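## Task

Place the red earphones inside the small chest's middle drawer and the white earphones inside its top drawer; finish with all drawers closed and the chest standing upright.

## Robot and tools

Robot: two arms, left_arm and right_arm, each with a parallel two-finger gripper. Calibrated bases in the scene frame: left_arm at (-0.002, +0.311, +0.011) m, right_arm at (+0.008, -0.270, +0.010) m, both almost level. Scene frame: origin at table height, halfway between the nominal bases, a little behind the near table edge; +z up, +x out across the table, +y toward left_arm. Arm names do not match image sides.

Frames: each arm reports its end_effector_position (m) and end_effector_quat_wxyz in its own base frame. Offsets are also along that arm's base axes, and rotations turn about the gripper's Hand target position. Gripper axes: fingers point along +z, close along y. The reported position is the point between the pads, about 1 cm short of the tips; it can be wrong by a few cm, worse at long reach.

Row layout (used by execute_actions and move): one flat list of 14 numbers covering both arms, always all 14 even if one arm is idle. Order: left_arm dx, dy, dz, rx, ry, rz, opening, then right_arm dx, dy, dz, rx, ry, rz, opening. Each number lies in [-1, 1]. dx, dy, dz are an offset (not a pose) from that arm's Hand target as it stood when the action or move began; 1.0 = 0.6 m. rx, ry, rz form one rotation vector, 1.0 = 180 degrees, also relative to that start. Opening is absolute: +1 fully open (0.094 m), -1 closed. A row of six zeros re-requests the current Hand target; a 0 opening is a real half-open command, so repeat the present opening to keep a gripper unchanged.

execute_actions(actions, cameras): actions is a list of actions; each action is a table of up to 15 rows, one per 1/30 s step, and a short table repeats its last row to fill 15 steps. Every row counts from the action's start pose, not the previous row, and each new action counts from the updated Hand target, so repeating an offset keeps moving. An empty actions list returns images and the full state, including current scene number and task.

move(target, speed, blend, opening_speed, grip_force, blocking, cameras): target is one 14-number row or a list of up to 15 rows; every row is an offset from the same starting Hand targets, not chained. speed in m/s, 0.002 to 2.9 (default 0.25), one value or one per target; rotation rate is capped at twice that in rad/s. blend in m rounds corners of a list (0 = stop at each). opening_speed: rate of opening change per second on the -1..1 scale, at least 0.2; use it to close gently. grip_force: newtons per pad, 10 to 50, one value or one per arm; it persists, and lower values close slowly. blocking=false returns early while the move continues. Paths are straight, do not avoid obstacles or the other arm, run together, and stop after 10 s. Avoid paths passing close to an arm's own base; go around it.

wait(seconds 0 to 10): lets time pass holding commands. stop(): brakes a running move. zoom_image(camera, region [x0, y0, x1, y1] pixels, at most 504 x 504) enlarges part of the latest image of cam_high, cam_low, cam_left_wrist or cam_right_wrist (all 896x504). cam_high and cam_low are fixed on a beam behind the arms; the others ride on the wrists. finished_scene(scene) closes the current scene irreversibly; give its number.

Results: Hand target is the last commanded pose after clipping and is the base for the next offsets; the gripper often rests short of it, and only a new command (even zeros) or an extra offset closes the gap. Tool commands shows present commands. grip_measured reads the finger opening on the -1..1 scale (up to about 2.5 mm too wide when empty); the last Joint positions entry is the opening in metres. grip_effort_nm is averaged gripper motor effort (negative closing), not pad force. Joint torques follow Joint positions order. A move line reports how it ended: done (within 10 mm and 2 degrees), off_target, moving, held or fault, plus limits such as paced or held. Joint velocities may say within noise.

Control notes: orientation commands are clipped to 40 degrees from the measured one per step. Friction and weight can leave the gripper low, short or tilted, and tiny moves may go astray; check position and tilt after each move and correct. Joint ranges (rad): waist -2.618 to 3.054, shoulder 0 to 3.142, elbow 0 to 3.142, wrist pitch and yaw -1.571 to 1.571, wrist roll -2.094 to 2.094.

Avoid: dropping objects or releasing them while moving, anything leaving the table, tipping the chest, slamming drawers, fast hits on fixed or heavy things (including the bar, plate and rail near the bases, up to about 3 cm tall), arms or grippers colliding or gripping each other, strain on wrist camera cables, and long stretched or pushing poses that overheat motors (MOTOR HOT at 75 °C; fault fold at 90 °C). A blocked arm keeps pushing; retract its target past the gripper. Objects may occasionally be nudged by outside disturbances.

Each tool is called after "Call:" as name(argument=value, ...), one argument or row to a line, values as JSON.

## Session

Call:
execute_actions(
  actions=[],
)

Scene clock: 0.00 s.
left_arm: end_effector_position=(+0.3909, +0.0144, +0.0958) grip_measured=+1.000 grip_effort_nm=n/a end_effector_quat_wxyz=(+0.582, -0.039, +0.811, +0.031) | right_arm: end_effector_position=(+0.4061, -0.0280, +0.1184) grip_measured=+1.000 grip_effort_nm=n/a end_effector_quat_wxyz=(+0.621, +0.067, +0.779, -0.052)
Joint positions: left_arm=[-0.01 1.516 0.348 0.841 -0.105 -0.029 0.094] | right_arm=[0.002 1.563 0.383 0.952 0.167 0.04 0.094]
Joint velocities: within noise
Joint torques (N m): no reading
Motor temperatures (°C): left_arm=[23 24 33 28 25 27 24] | right_arm=[24 29 38 28 26 26 25]
Heat: left arm: 33 °C; right arm: 38 °C.
Hand target: left_arm +0.3939, +0.0135, +0.1032; +0.591, -0.038, +0.805, +0.030 | right_arm +0.4092, -0.0285, +0.1278; +0.632, +0.068, +0.770, -0.052
Tool commands: left_gripper/opening=+1.0 right_gripper/opening=+1.0

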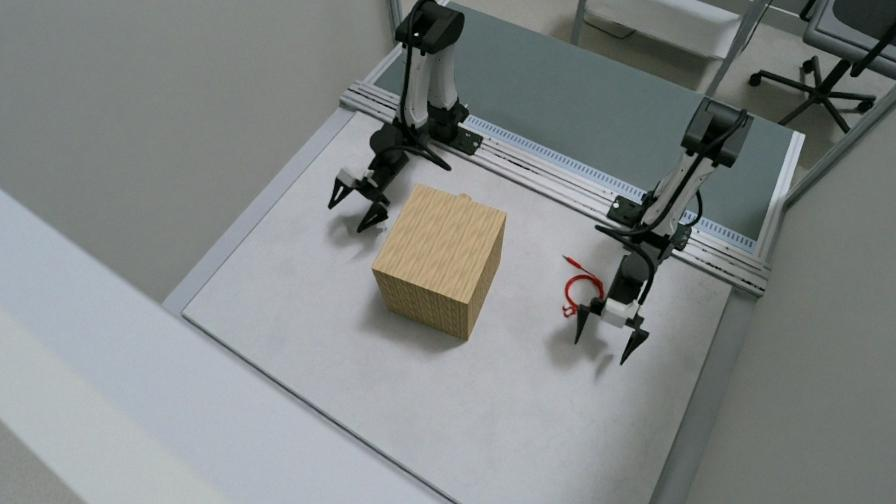

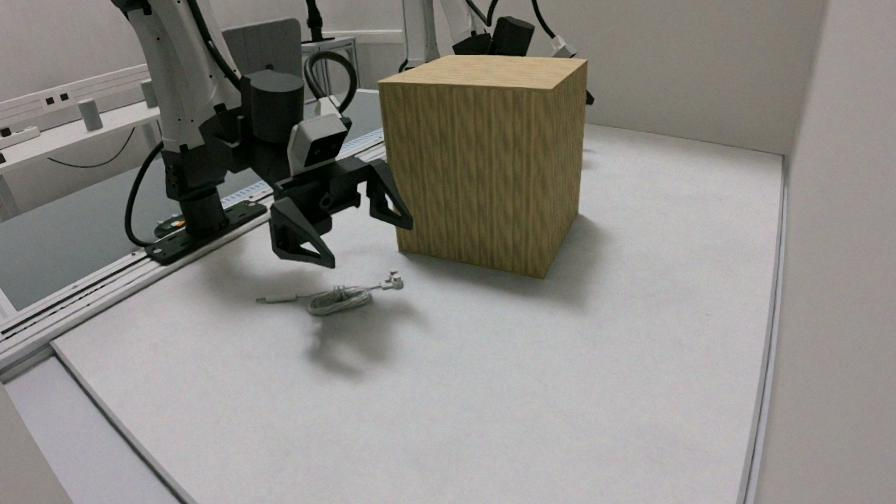

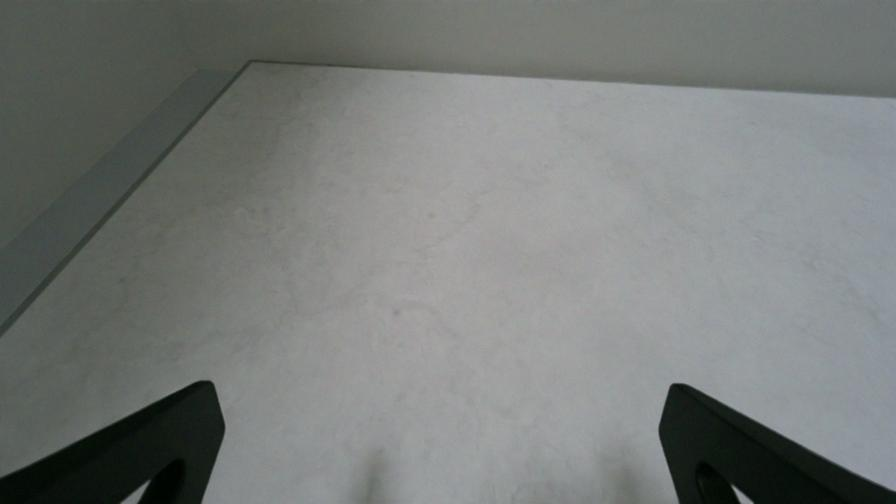

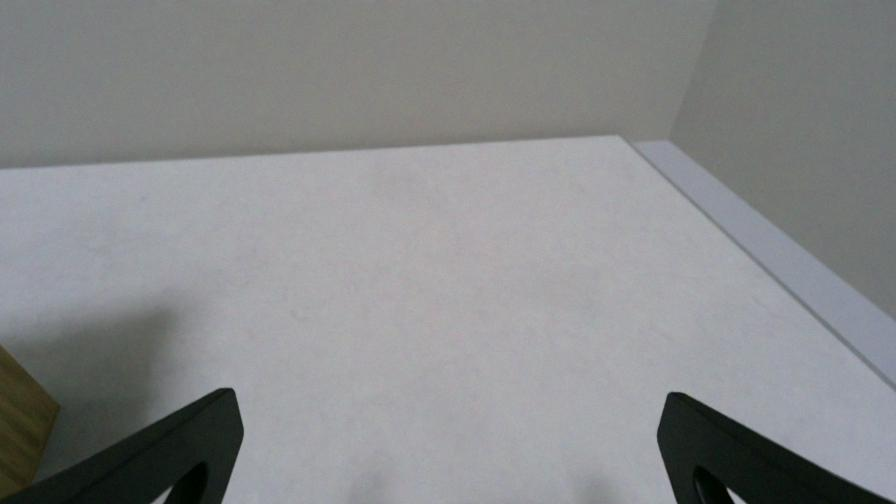

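Call:
move(
  target=[
    [-0.19, -0.05, 0.12, 0.01, 0.13, -0.057, 0.2, -0.315, 0.014, 0.12, 0, 0.06, 0.05, 0.2],
    [-0.373, -0.1058, 0.225, 0.0209, 0.2621, -0.1144, 0.2, -0.482, 0.364, 0.17, -0.0014, 0.1355, 0.1167, 0.2],
  ],
  speed=0.35,
  blend=[0.04, 0],
  cameras=["all"],
)

Scene clock: 43.03 s.
left_arm: end_effector_position=(+0.1709, -0.0492, +0.2323) grip_measured=+0.203 grip_effort_nm=-0.13 end_effector_quat_wxyz=(+0.215, +0.137, +0.966, -0.034) | right_arm: end_effector_position=(+0.1196, +0.1867, +0.2206) grip_measured=+0.202 grip_effort_nm=-0.08 end_effector_quat_wxyz=(+0.449, -0.095, +0.887, +0.037)
Joint positions: left_arm=[-0.268 0.915 1.236 -1.453 0.012 0.011 0.057] | right_arm=[1.682 1.122 1.066 -1.409 0.932 1.415 0.056]
Joint torques (N m): left_arm=[-0.42 0.03 8.25 1.18 0.06 0.05] | right_arm=[0.21 -1.46 8.51 0.32 0.76 0.11]
Motor temperatures (°C): left_arm=[23 25 35 36 25 27 24] | right_arm=[24 30 41 37 26 26 25]
Heat: left arm: 36 °C; right arm: 41 °C.
Hand target: left_arm +0.1701, -0.0500, +0.2383; +0.218, +0.137, +0.966, -0.035 | right_arm +0.1199, +0.1899, +0.2298; +0.455, -0.086, +0.885, +0.049
Off the commanded pose: left_arm 0.006 m, 0 deg | right_arm 0.010 m, 2 deg.
move: done

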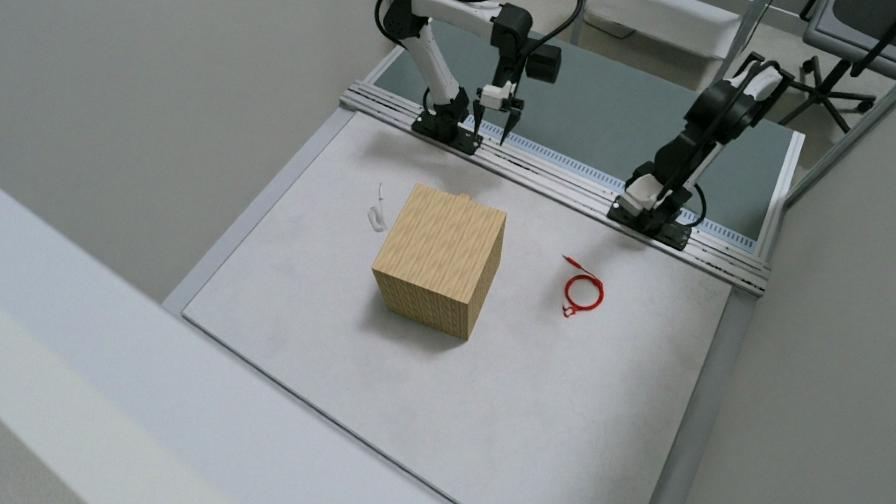

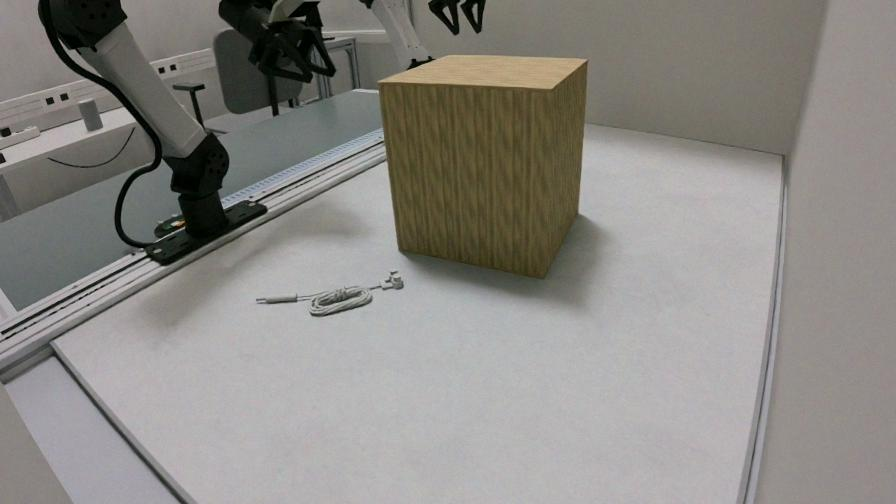

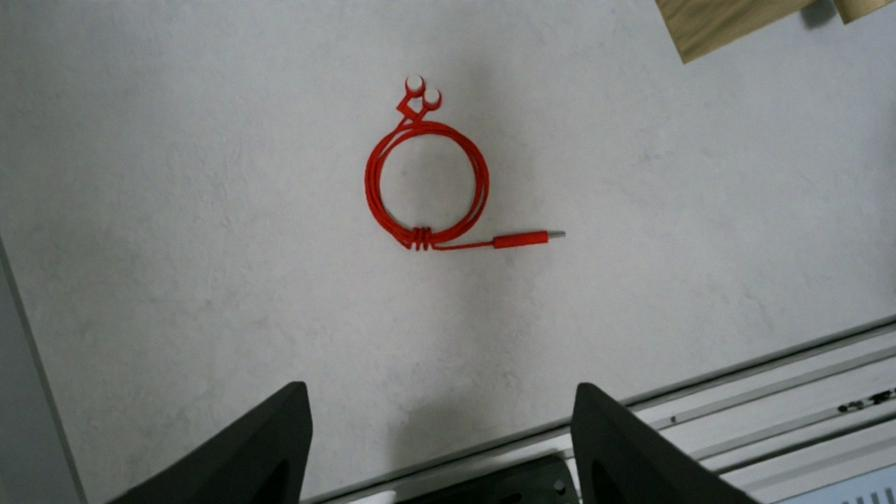

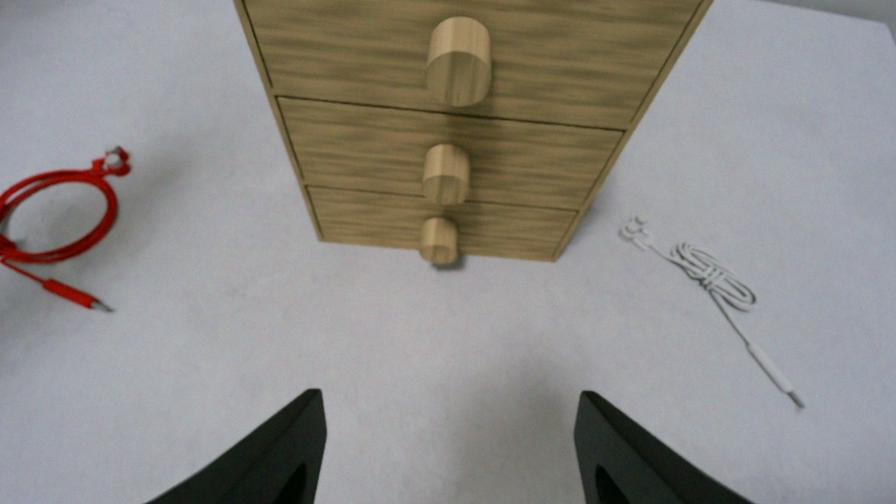

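Call:
move(
  target=[0.1462, 0.0537, -0.28, 0, 0, 0, -0.36, 0.1612, 0.0367, -0.1593, 0.0122, -0.06, -0.0217, 0.5],
  speed=0.25,
  cameras=["cam_left_wrist", "cam_right_wrist"],
)

Scene clock: 117.13 s.
left_arm: end_effector_position=(+0.2547, -0.0172, +0.0717) grip_measured=-0.357 grip_effort_nm=-0.13 end_effector_quat_wxyz=(+0.212, +0.133, +0.968, -0.032) | right_arm: end_effector_position=(+0.2153, +0.2115, +0.1313) grip_measured=+0.498 grip_effort_nm=0.09 end_effector_quat_wxyz=(+0.537, -0.057, +0.841, +0.031)
Joint positions: left_arm=[0.019 1.138 0.675 -0.695 0.127 0.265 0.03] | right_arm=[1.274 1.177 0.541 -0.21 0.974 0.741 0.07]
Joint torques (N m): left_arm=[0.8 -2.19 6.3 1.48 0.3 0.24] | right_arm=[-0.59 -3.49 5.93 1.72 0.4 -0.11]
Motor temperatures (°C): left_arm=[23 24 39 32 25 27 24] | right_arm=[24 29 47 30 27 26 25]
Heat: left arm: 39 °C; right arm: 47 °C.
Hand target: left_arm +0.2577, -0.0177, +0.0703; +0.218, +0.137, +0.966, -0.035 | right_arm +0.2166, +0.2119, +0.1342; +0.539, -0.052, +0.840, +0.042
Off the commanded pose: left_arm 0.003 m, 1 deg | right_arm 0.003 m, 1 deg.
move: done
Images, in order (width x height): cam_left_wrist 896x504, cam_right_wrist 896x504.

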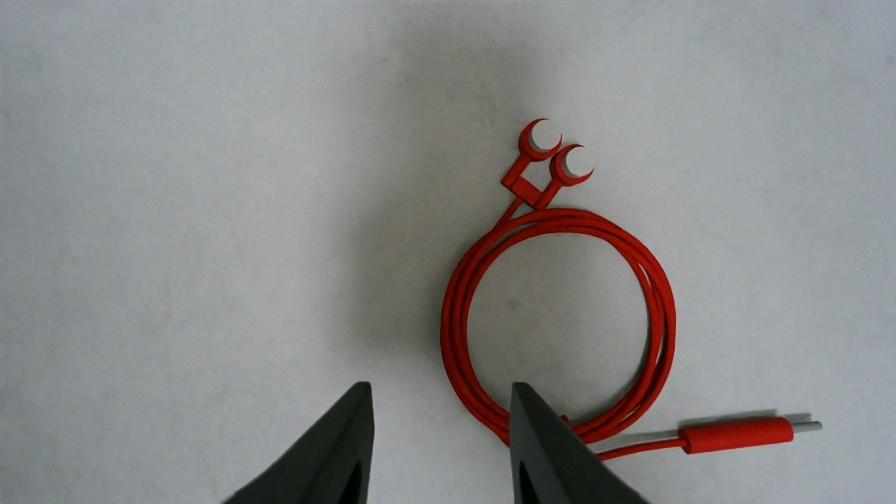

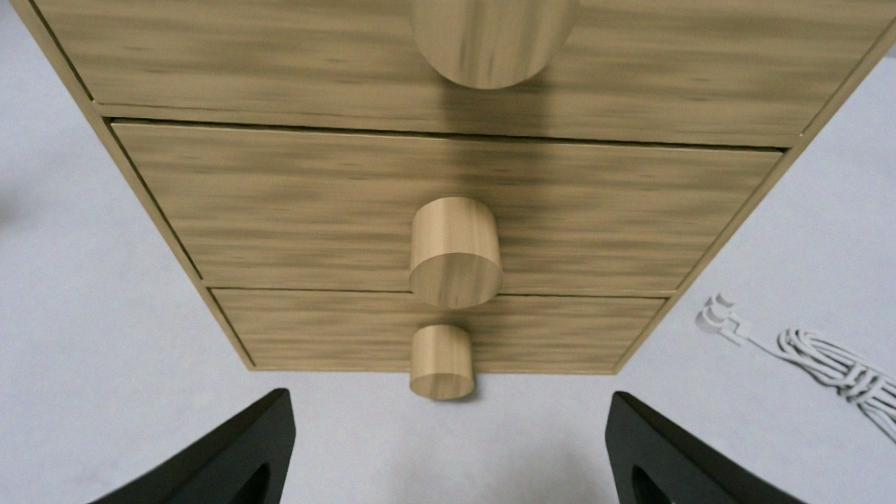

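Call:
move(
  target=[
    [0.0025, -0.009, -0.08, 0, 0, 0, -0.36, 0.109, 0.0105, -0.0338, 0, 0, 0, 0.5],
    [0.0025, -0.009, -0.1172, 0, 0, 0, -0.36, 0.109, 0.0105, -0.0338, 0, 0, 0, 0.5],
    [0.0025, -0.009, -0.1172, 0, 0, 0, -0.95, 0.109, 0.0105, -0.0338, 0, 0, 0, -0.4],
  ],
  speed=[0.12, 0.06, 0.06],
  opening_speed=0.9,
  grip_force=[40, 50],
  blend=[0.005, 0, 0],
  cameras=["cam_left_wrist", "cam_right_wrist"],
)

Scene clock: 158.50 s.
left_arm: end_effector_position=(+0.2572, -0.0209, +0.0015) grip_measured=-0.890 grip_effort_nm=-0.79 end_effector_quat_wxyz=(+0.212, +0.135, +0.967, -0.035) | right_arm: end_effector_position=(+0.2804, +0.2177, +0.1146) grip_measured=-0.395 grip_effort_nm=-0.24 end_effector_quat_wxyz=(+0.538, -0.052, +0.840, +0.037)
Joint positions: left_arm=[0.004 1.295 0.465 -0.326 0.127 0.254 0.005] | right_arm=[1.01 1.354 0.522 0.207 0.774 0.474 0.028]
Joint torques (N m): left_arm=[-0.47 -2.62 5.39 1.54 0.17 0.08] | right_arm=[-0.53 -3.06 5.7 2.06 0.33 -0.08]
Motor temperatures (°C): left_arm=[23 24 38 34 25 27 24] | right_arm=[24 29 45 35 27 26 25]
Heat: left arm: 38 °C; right arm: 45 °C.
Hand target: left_arm +0.2594, -0.0231, +0.0000; +0.218, +0.137, +0.966, -0.035 | right_arm +0.2821, +0.2182, +0.1138; +0.539, -0.051, +0.840, +0.042
Off the commanded pose: left_arm 0.003 m, 1 deg | right_arm 0.002 m, 1 deg.
grip_force (N): 40, 50
move: done
Images, in order (width x height): cam_left_wrist 896x504, cam_right_wrist 896x504.

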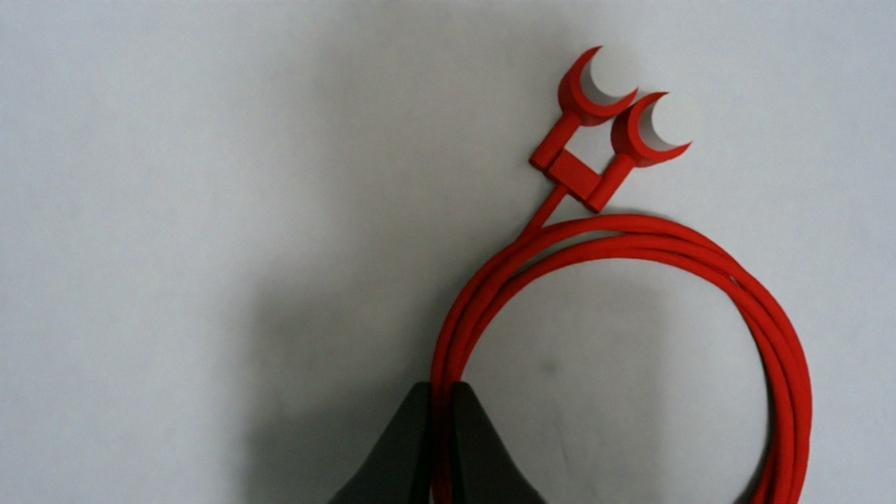

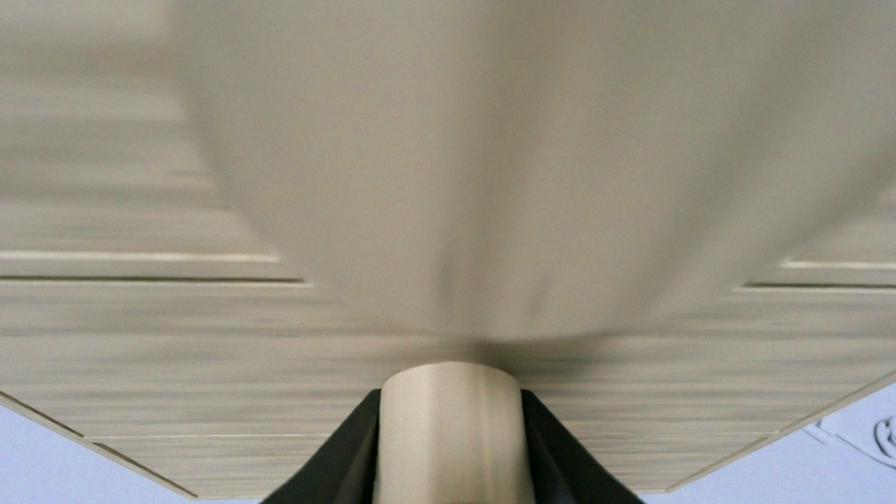

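Call:
move(
  target=[
    [0, 0, 0, 0, 0, 0, -0.95, 0, 0, 0, 0, 0, 0, -0.47],
    [0, 0, 0.217, 0, 0, 0, -0.95, -0.2399, -0.0292, 0, -0.0081, 0.0662, 0, -0.47],
  ],
  speed=0.09,
  opening_speed=1.0,
  cameras=["all"],
)

Scene clock: 165.87 s.
left_arm: end_effector_position=(+0.2548, -0.0209, +0.1172) grip_measured=-0.892 grip_effort_nm=-0.83 end_effector_quat_wxyz=(+0.203, +0.134, +0.969, -0.036) | right_arm: end_effector_position=(+0.1407, +0.1974, +0.1095) grip_measured=-0.427 grip_effort_nm=-1.02 end_effector_quat_wxyz=(+0.455, -0.055, +0.888, +0.033)
Joint positions: left_arm=[0.004 1.13 0.86 -0.905 0.127 0.254 0.005] | right_arm=[1.567 1.198 0.653 -0.836 0.935 1.348 0.027]
Joint torques (N m): left_arm=[-0.5 -3.44 9.98 1.12 0.18 0.06] | right_arm=[0.35 -1.88 8.35 0.29 0.52 0.11]
Heat: left arm: 38 °C; right arm: 45 °C.
Hand target: left_arm +0.2593, -0.0231, +0.1301; +0.218, +0.137, +0.966, -0.035 | right_arm +0.1381, +0.2008, +0.1139; +0.448, -0.054, +0.892, +0.036
Off the commanded pose: left_arm 0.014 m, 2 deg | right_arm 0.006 m, 1 deg.
grip_force (N): 40, 50
move: off_target (left_arm)

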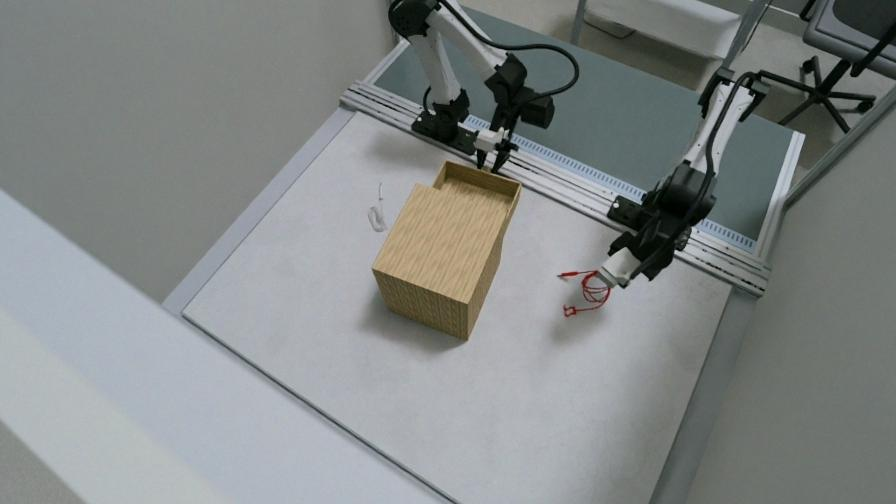

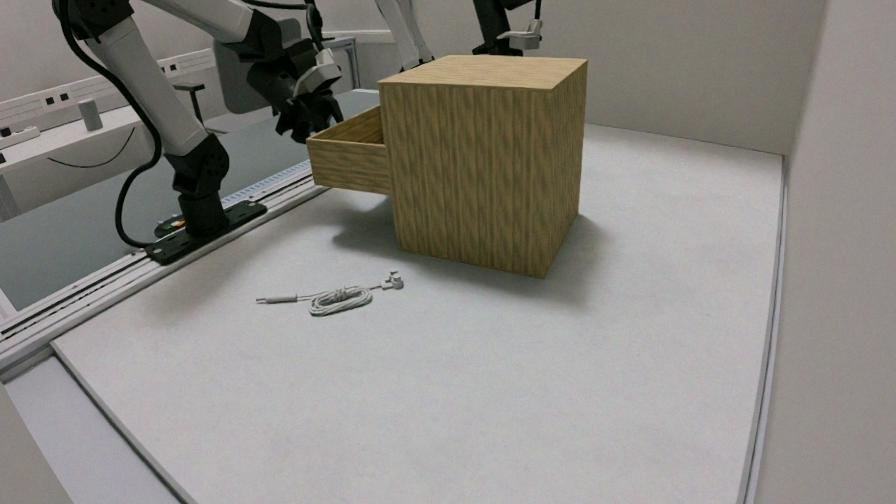

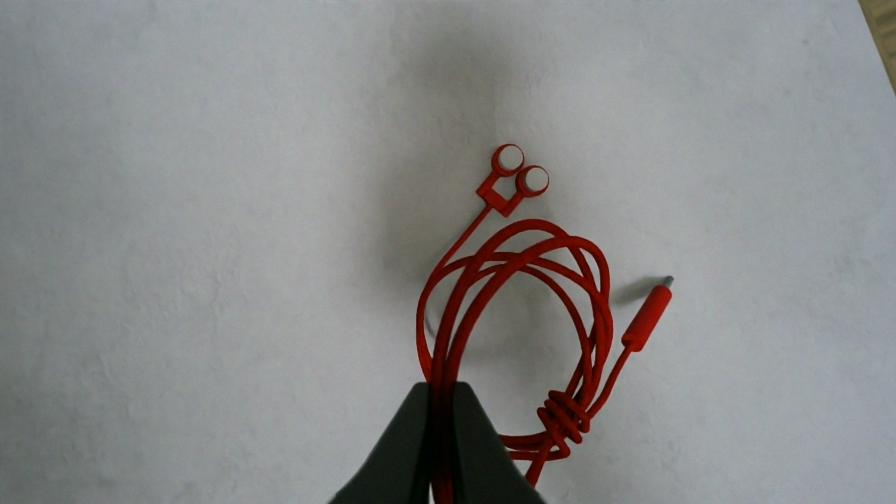

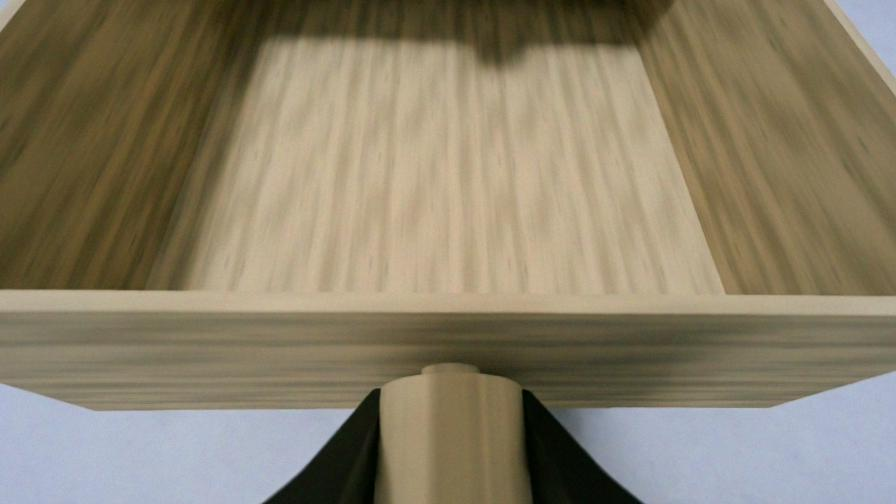

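Call:
move(
  target=[
    [0, 0, 0, 0, 0, 0, -0.95, 0, 0, 0, 0, 0, 0, 0.2],
    [-0.058, -0.0985, 0.28, -0.02, -0.035, -0.045, -0.95, -0.0579, -0.0071, 0, 0, 0, 0, 0.2],
    [-0.0813, -0.2862, 0.3717, -0.0704, -0.1224, -0.1544, -0.95, -0.068, -0.1623, 0.1842, -0.02, 0.05, 0.07, 0.2],
    [-0.0333, -0.507, 0.3717, -0.0704, -0.1224, -0.1544, -0.95, 0.2322, -0.3873, 0.15, -0.0648, 0.1371, 0.2056, 0.0],
  ],
  speed=[0.2, 0.22, 0.25, 0.25],
  blend=[0, 0.02, 0.03, 0],
  cameras=["all"],
)

Scene clock: 202.70 s.
left_arm: end_effector_position=(+0.2372, -0.3210, +0.3369) grip_measured=-0.892 grip_effort_nm=-0.83 end_effector_quat_wxyz=(+0.375, +0.351, +0.845, -0.151) | right_arm: end_effector_position=(+0.2724, -0.0301, +0.1959) grip_measured=+0.002 grip_effort_nm=-0.08 end_effector_quat_wxyz=(+0.197, -0.363, +0.905, +0.100)
Joint positions: left_arm=[-1.009 1.5 1.792 -1.044 -0.171 -0.148 0.005] | right_arm=[-0.37 1.421 1.386 -1.375 -0.417 -1.1 0.047]
Joint torques (N m): left_arm=[-0.34 -4.66 9.62 2.08 -0.1 0.05] | right_arm=[-0.55 -3.51 8.61 0.55 -0.25 -0.18]
Heat: left arm: 42 °C; right arm: 48 °C.
Hand target: left_arm +0.2394, -0.3273, +0.3531; +0.395, +0.342, +0.836, -0.164 | right_arm +0.2775, -0.0317, +0.2039; +0.209, -0.366, +0.901, +0.097
Off the commanded pose: left_arm 0.018 m, 3 deg | right_arm 0.010 m, 2 deg.
grip_force (N): 40, 50
move: off_target (left_arm); limits=paced

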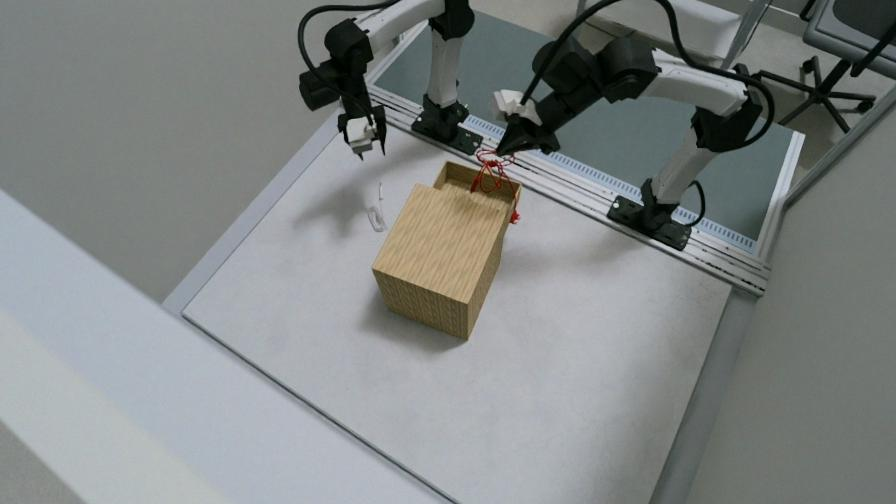

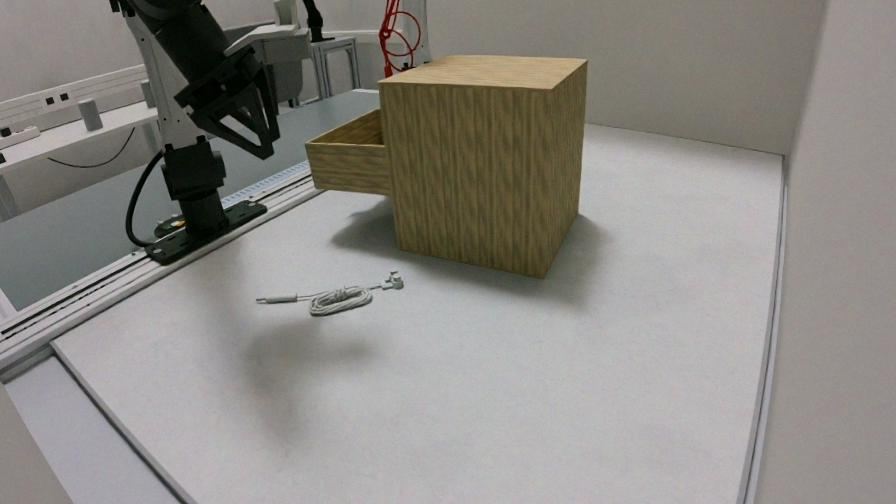

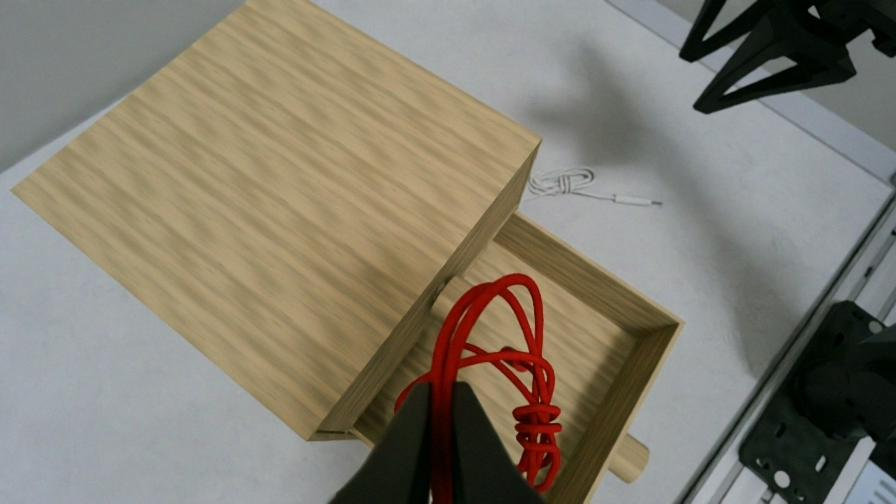

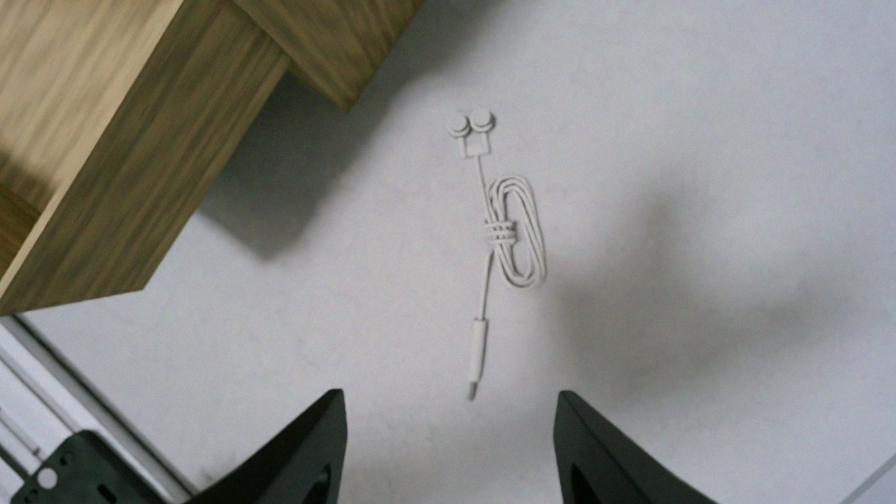

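Call:
zoom_image(
  camera="cam_high",
  region=[420, 120, 560, 250],
)

Call:
zoom_image(
  camera="cam_left_wrist",
  region=[300, 220, 660, 504],
)

Call:
zoom_image(
  camera="cam_low",
  region=[300, 0, 480, 200],
)

Scaled by 3.600 from the camera's 896x504 image, which has a finer 1280x720 frame.

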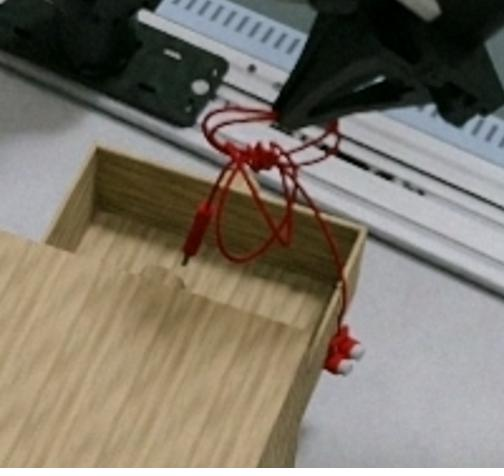

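Scaled by 1.400 from the camera's 896x504 image, which has a finer 1280x720 frame.

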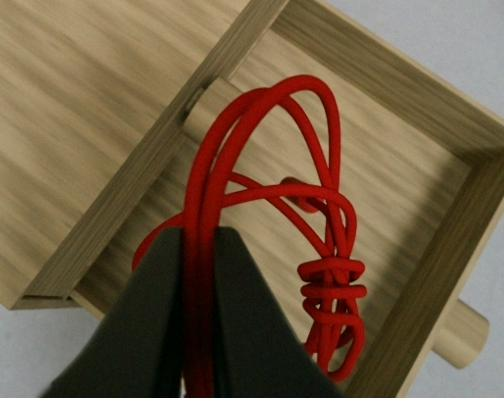

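Scaled by 2.520 from the camera's 896x504 image, which has a finer 1280x720 frame.

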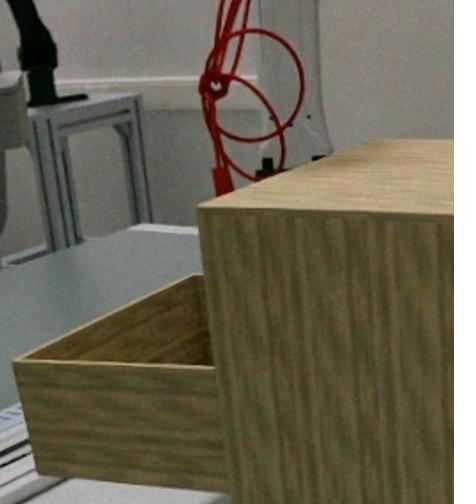

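Call:
move(
  target=[
    [-0.0215, -0.07, 0, 0, 0, 0, -0.95, 0.05, 0.003, -0.1, 0, 0, 0, 0.3],
    [-0.0215, -0.07, -0.3, 0.0392, 0.0393, 0, -0.95, 0.0993, 0.0057, -0.2167, 0, 0, 0, 0.3],
  ],
  speed=[0.12, 0.13],
  blend=[0.01, 0],
  cameras=["all"],
)

Scene clock: 226.83 s.
left_arm: end_effector_position=(+0.2234, -0.3647, +0.1727) grip_measured=-0.892 grip_effort_nm=-0.83 end_effector_quat_wxyz=(+0.315, +0.362, +0.868, -0.123) | right_arm: end_effector_position=(+0.3340, -0.0287, +0.0754) grip_measured=+0.298 grip_effort_nm=0.09 end_effector_quat_wxyz=(+0.207, -0.367, +0.901, +0.100)
Joint positions: left_arm=[-1.108 1.587 1.298 -0.621 -0.215 -0.244 0.005] | right_arm=[-0.298 1.641 1.106 -0.828 -0.418 -1.027 0.061]
Joint torques (N m): left_arm=[0.73 -5.85 7.02 2 0.02 0.05] | right_arm=[0.42 -5.07 5.9 0.91 -0.06 0.05]
Motor temperatures (°C): left_arm=[23 25 43 37 25 27 25] | right_arm=[24 30 48 31 27 26 26]
Heat: left arm: 43 °C; right arm: 48 °C.
Hand target: left_arm +0.2266, -0.3693, +0.1732; +0.321, +0.355, +0.868, -0.133 | right_arm +0.3370, -0.0283, +0.0739; +0.209, -0.367, +0.901, +0.097
Off the commanded pose: left_arm 0.006 m, 2 deg | right_arm 0.003 m, 0 deg.
grip_force (N): 40, 50
move: done

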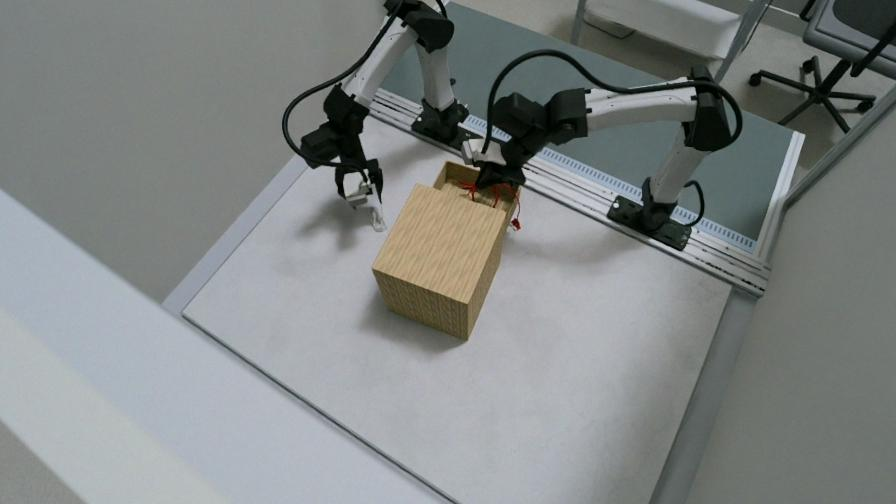

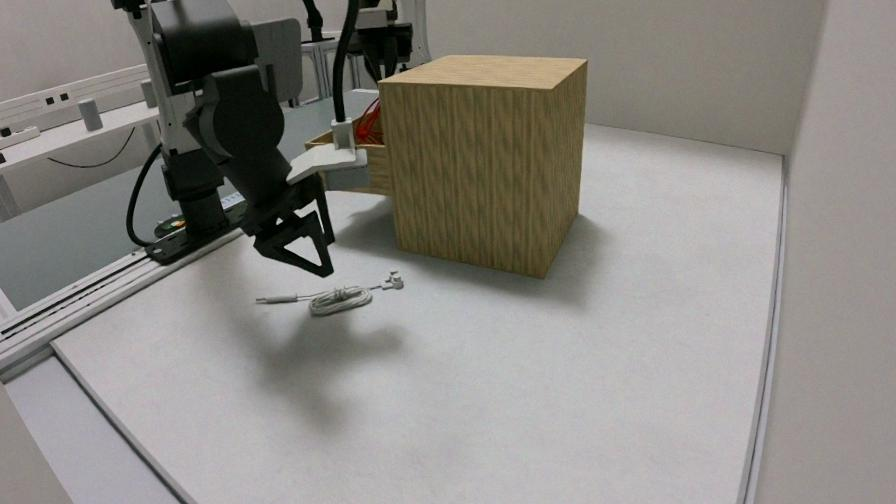

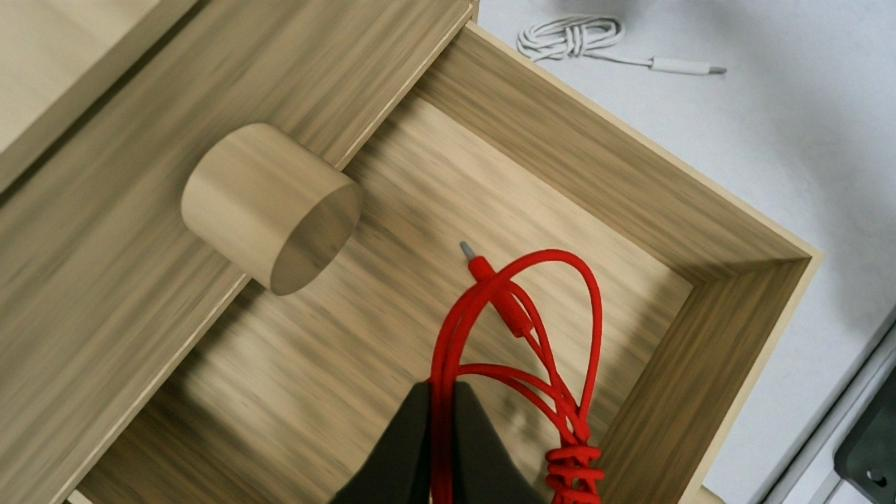

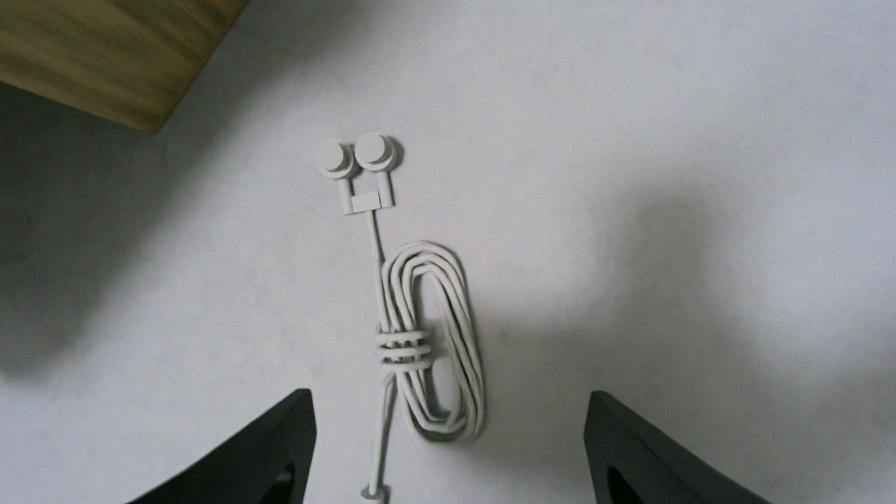

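Call:
zoom_image(
  camera="cam_high",
  region=[430, 140, 550, 250],
)

Scaled by 4.200 from the camera's 896x504 image, which has a finer 1280x720 frame.

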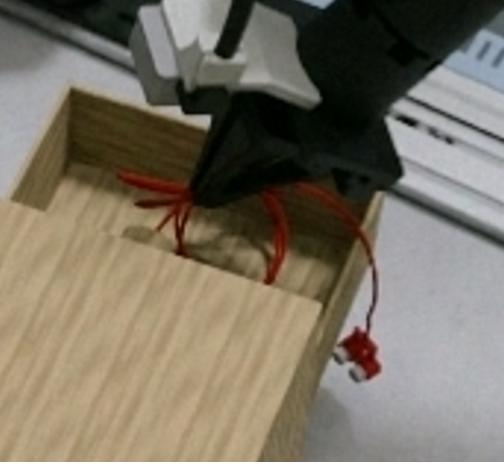

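Call:
move(
  target=[
    [0, 0, 0.15, 0, 0, 0, -0.95, -0.0177, 0.0057, -0.09, 0, 0, 0, 0.3],
    [0.0075, -0.0595, 0.15, 0, 0, 0, -0.95, -0.0177, 0.0057, -0.1257, 0, 0, 0, 0.3],
    [0.0075, -0.0595, 0.15, 0, 0, 0, -0.95, -0.0177, 0.0057, -0.1257, 0, 0, 0, -0.95],
    [0.0075, -0.0595, -0.095, 0, 0, 0, -0.95, -0.0177, 0.0057, 0.05, 0, 0, 0, -0.95],
  ],
  speed=[0.12, 0.07, 0.07, 0.13],
  opening_speed=0.9,
  grip_force=[40, 40],
  blend=[0.005, 0, 0, 0],
  cameras=["all"],
)

Scene clock: 251.77 s.
left_arm: end_effector_position=(+0.2309, -0.3993, +0.1148) grip_measured=-0.892 grip_effort_nm=-0.83 end_effector_quat_wxyz=(+0.311, +0.359, +0.871, -0.126) | right_arm: end_effector_position=(+0.3189, -0.0233, +0.0897) grip_measured=-0.856 grip_effort_nm=-0.84 end_effector_quat_wxyz=(+0.193, -0.364, +0.904, +0.112)
Joint positions: left_arm=[-1.129 1.752 1.252 -0.418 -0.219 -0.273 0.005] | right_arm=[-0.296 1.596 1.123 -0.926 -0.418 -1.025 0.007]
Joint torques (N m): left_arm=[-0.53 -7.1 6.71 2 -0.11 0.06] | right_arm=[0.36 -6.82 8.59 0.62 -0.08 0.04]
Heat: left arm: 41 °C; right arm: 45 °C.
Hand target: left_arm +0.2310, -0.4051, +0.1162; +0.321, +0.355, +0.868, -0.133 | right_arm +0.3264, -0.0248, +0.1040; +0.209, -0.367, +0.901, +0.097
Off the commanded pose: left_arm 0.006 m, 2 deg | right_arm 0.016 m, 3 deg.
grip_force (N): 40, 40
move: off_target (right_arm)

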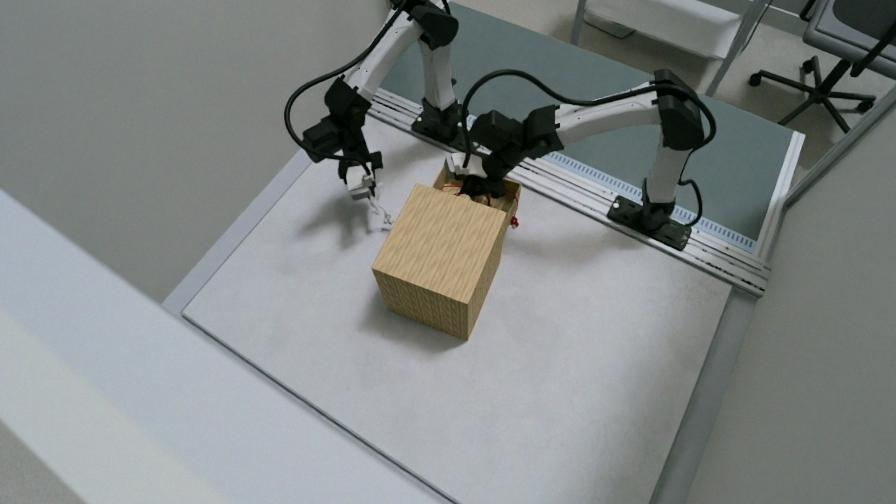

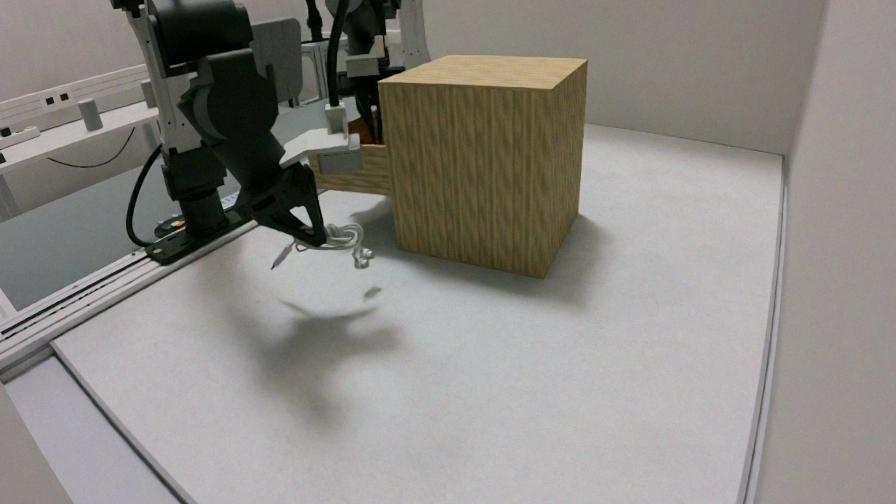

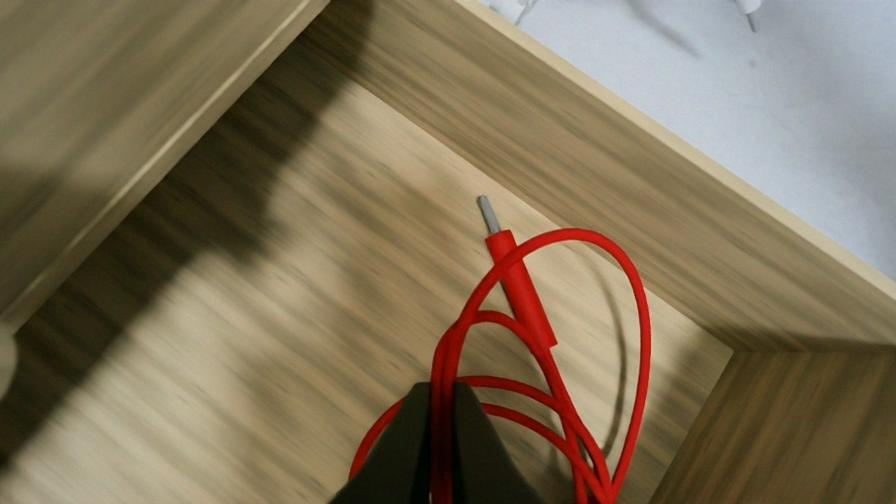

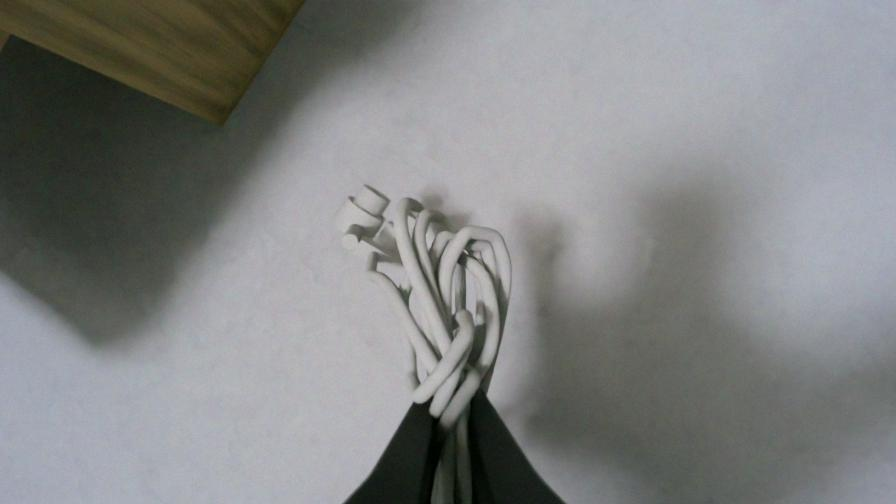

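Call:
zoom_image(
  camera="cam_high",
  region=[430, 140, 550, 250],
)

Call:
zoom_image(
  camera="cam_left_wrist",
  region=[280, 160, 760, 504],
)

Scaled by 4.200 from the camera's 896x504 image, which has a finer 1280x720 frame.

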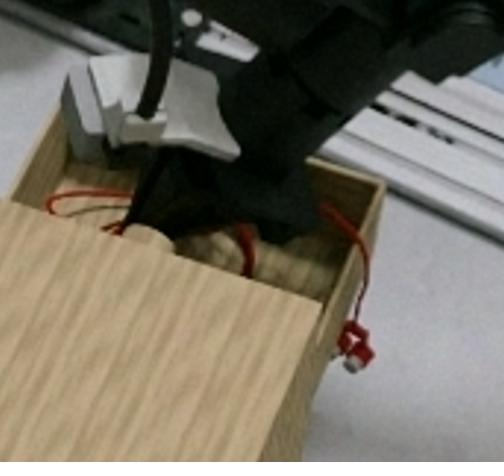

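Scaled by 1.050 from the camera's 896x504 image, which has a finer 1280x720 frame.

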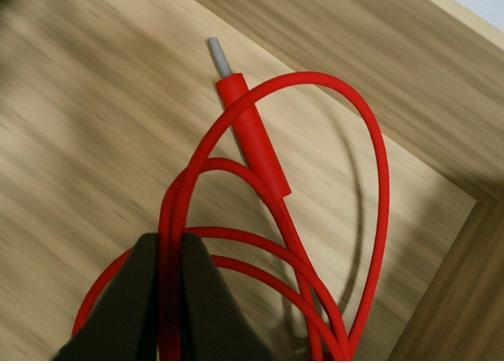

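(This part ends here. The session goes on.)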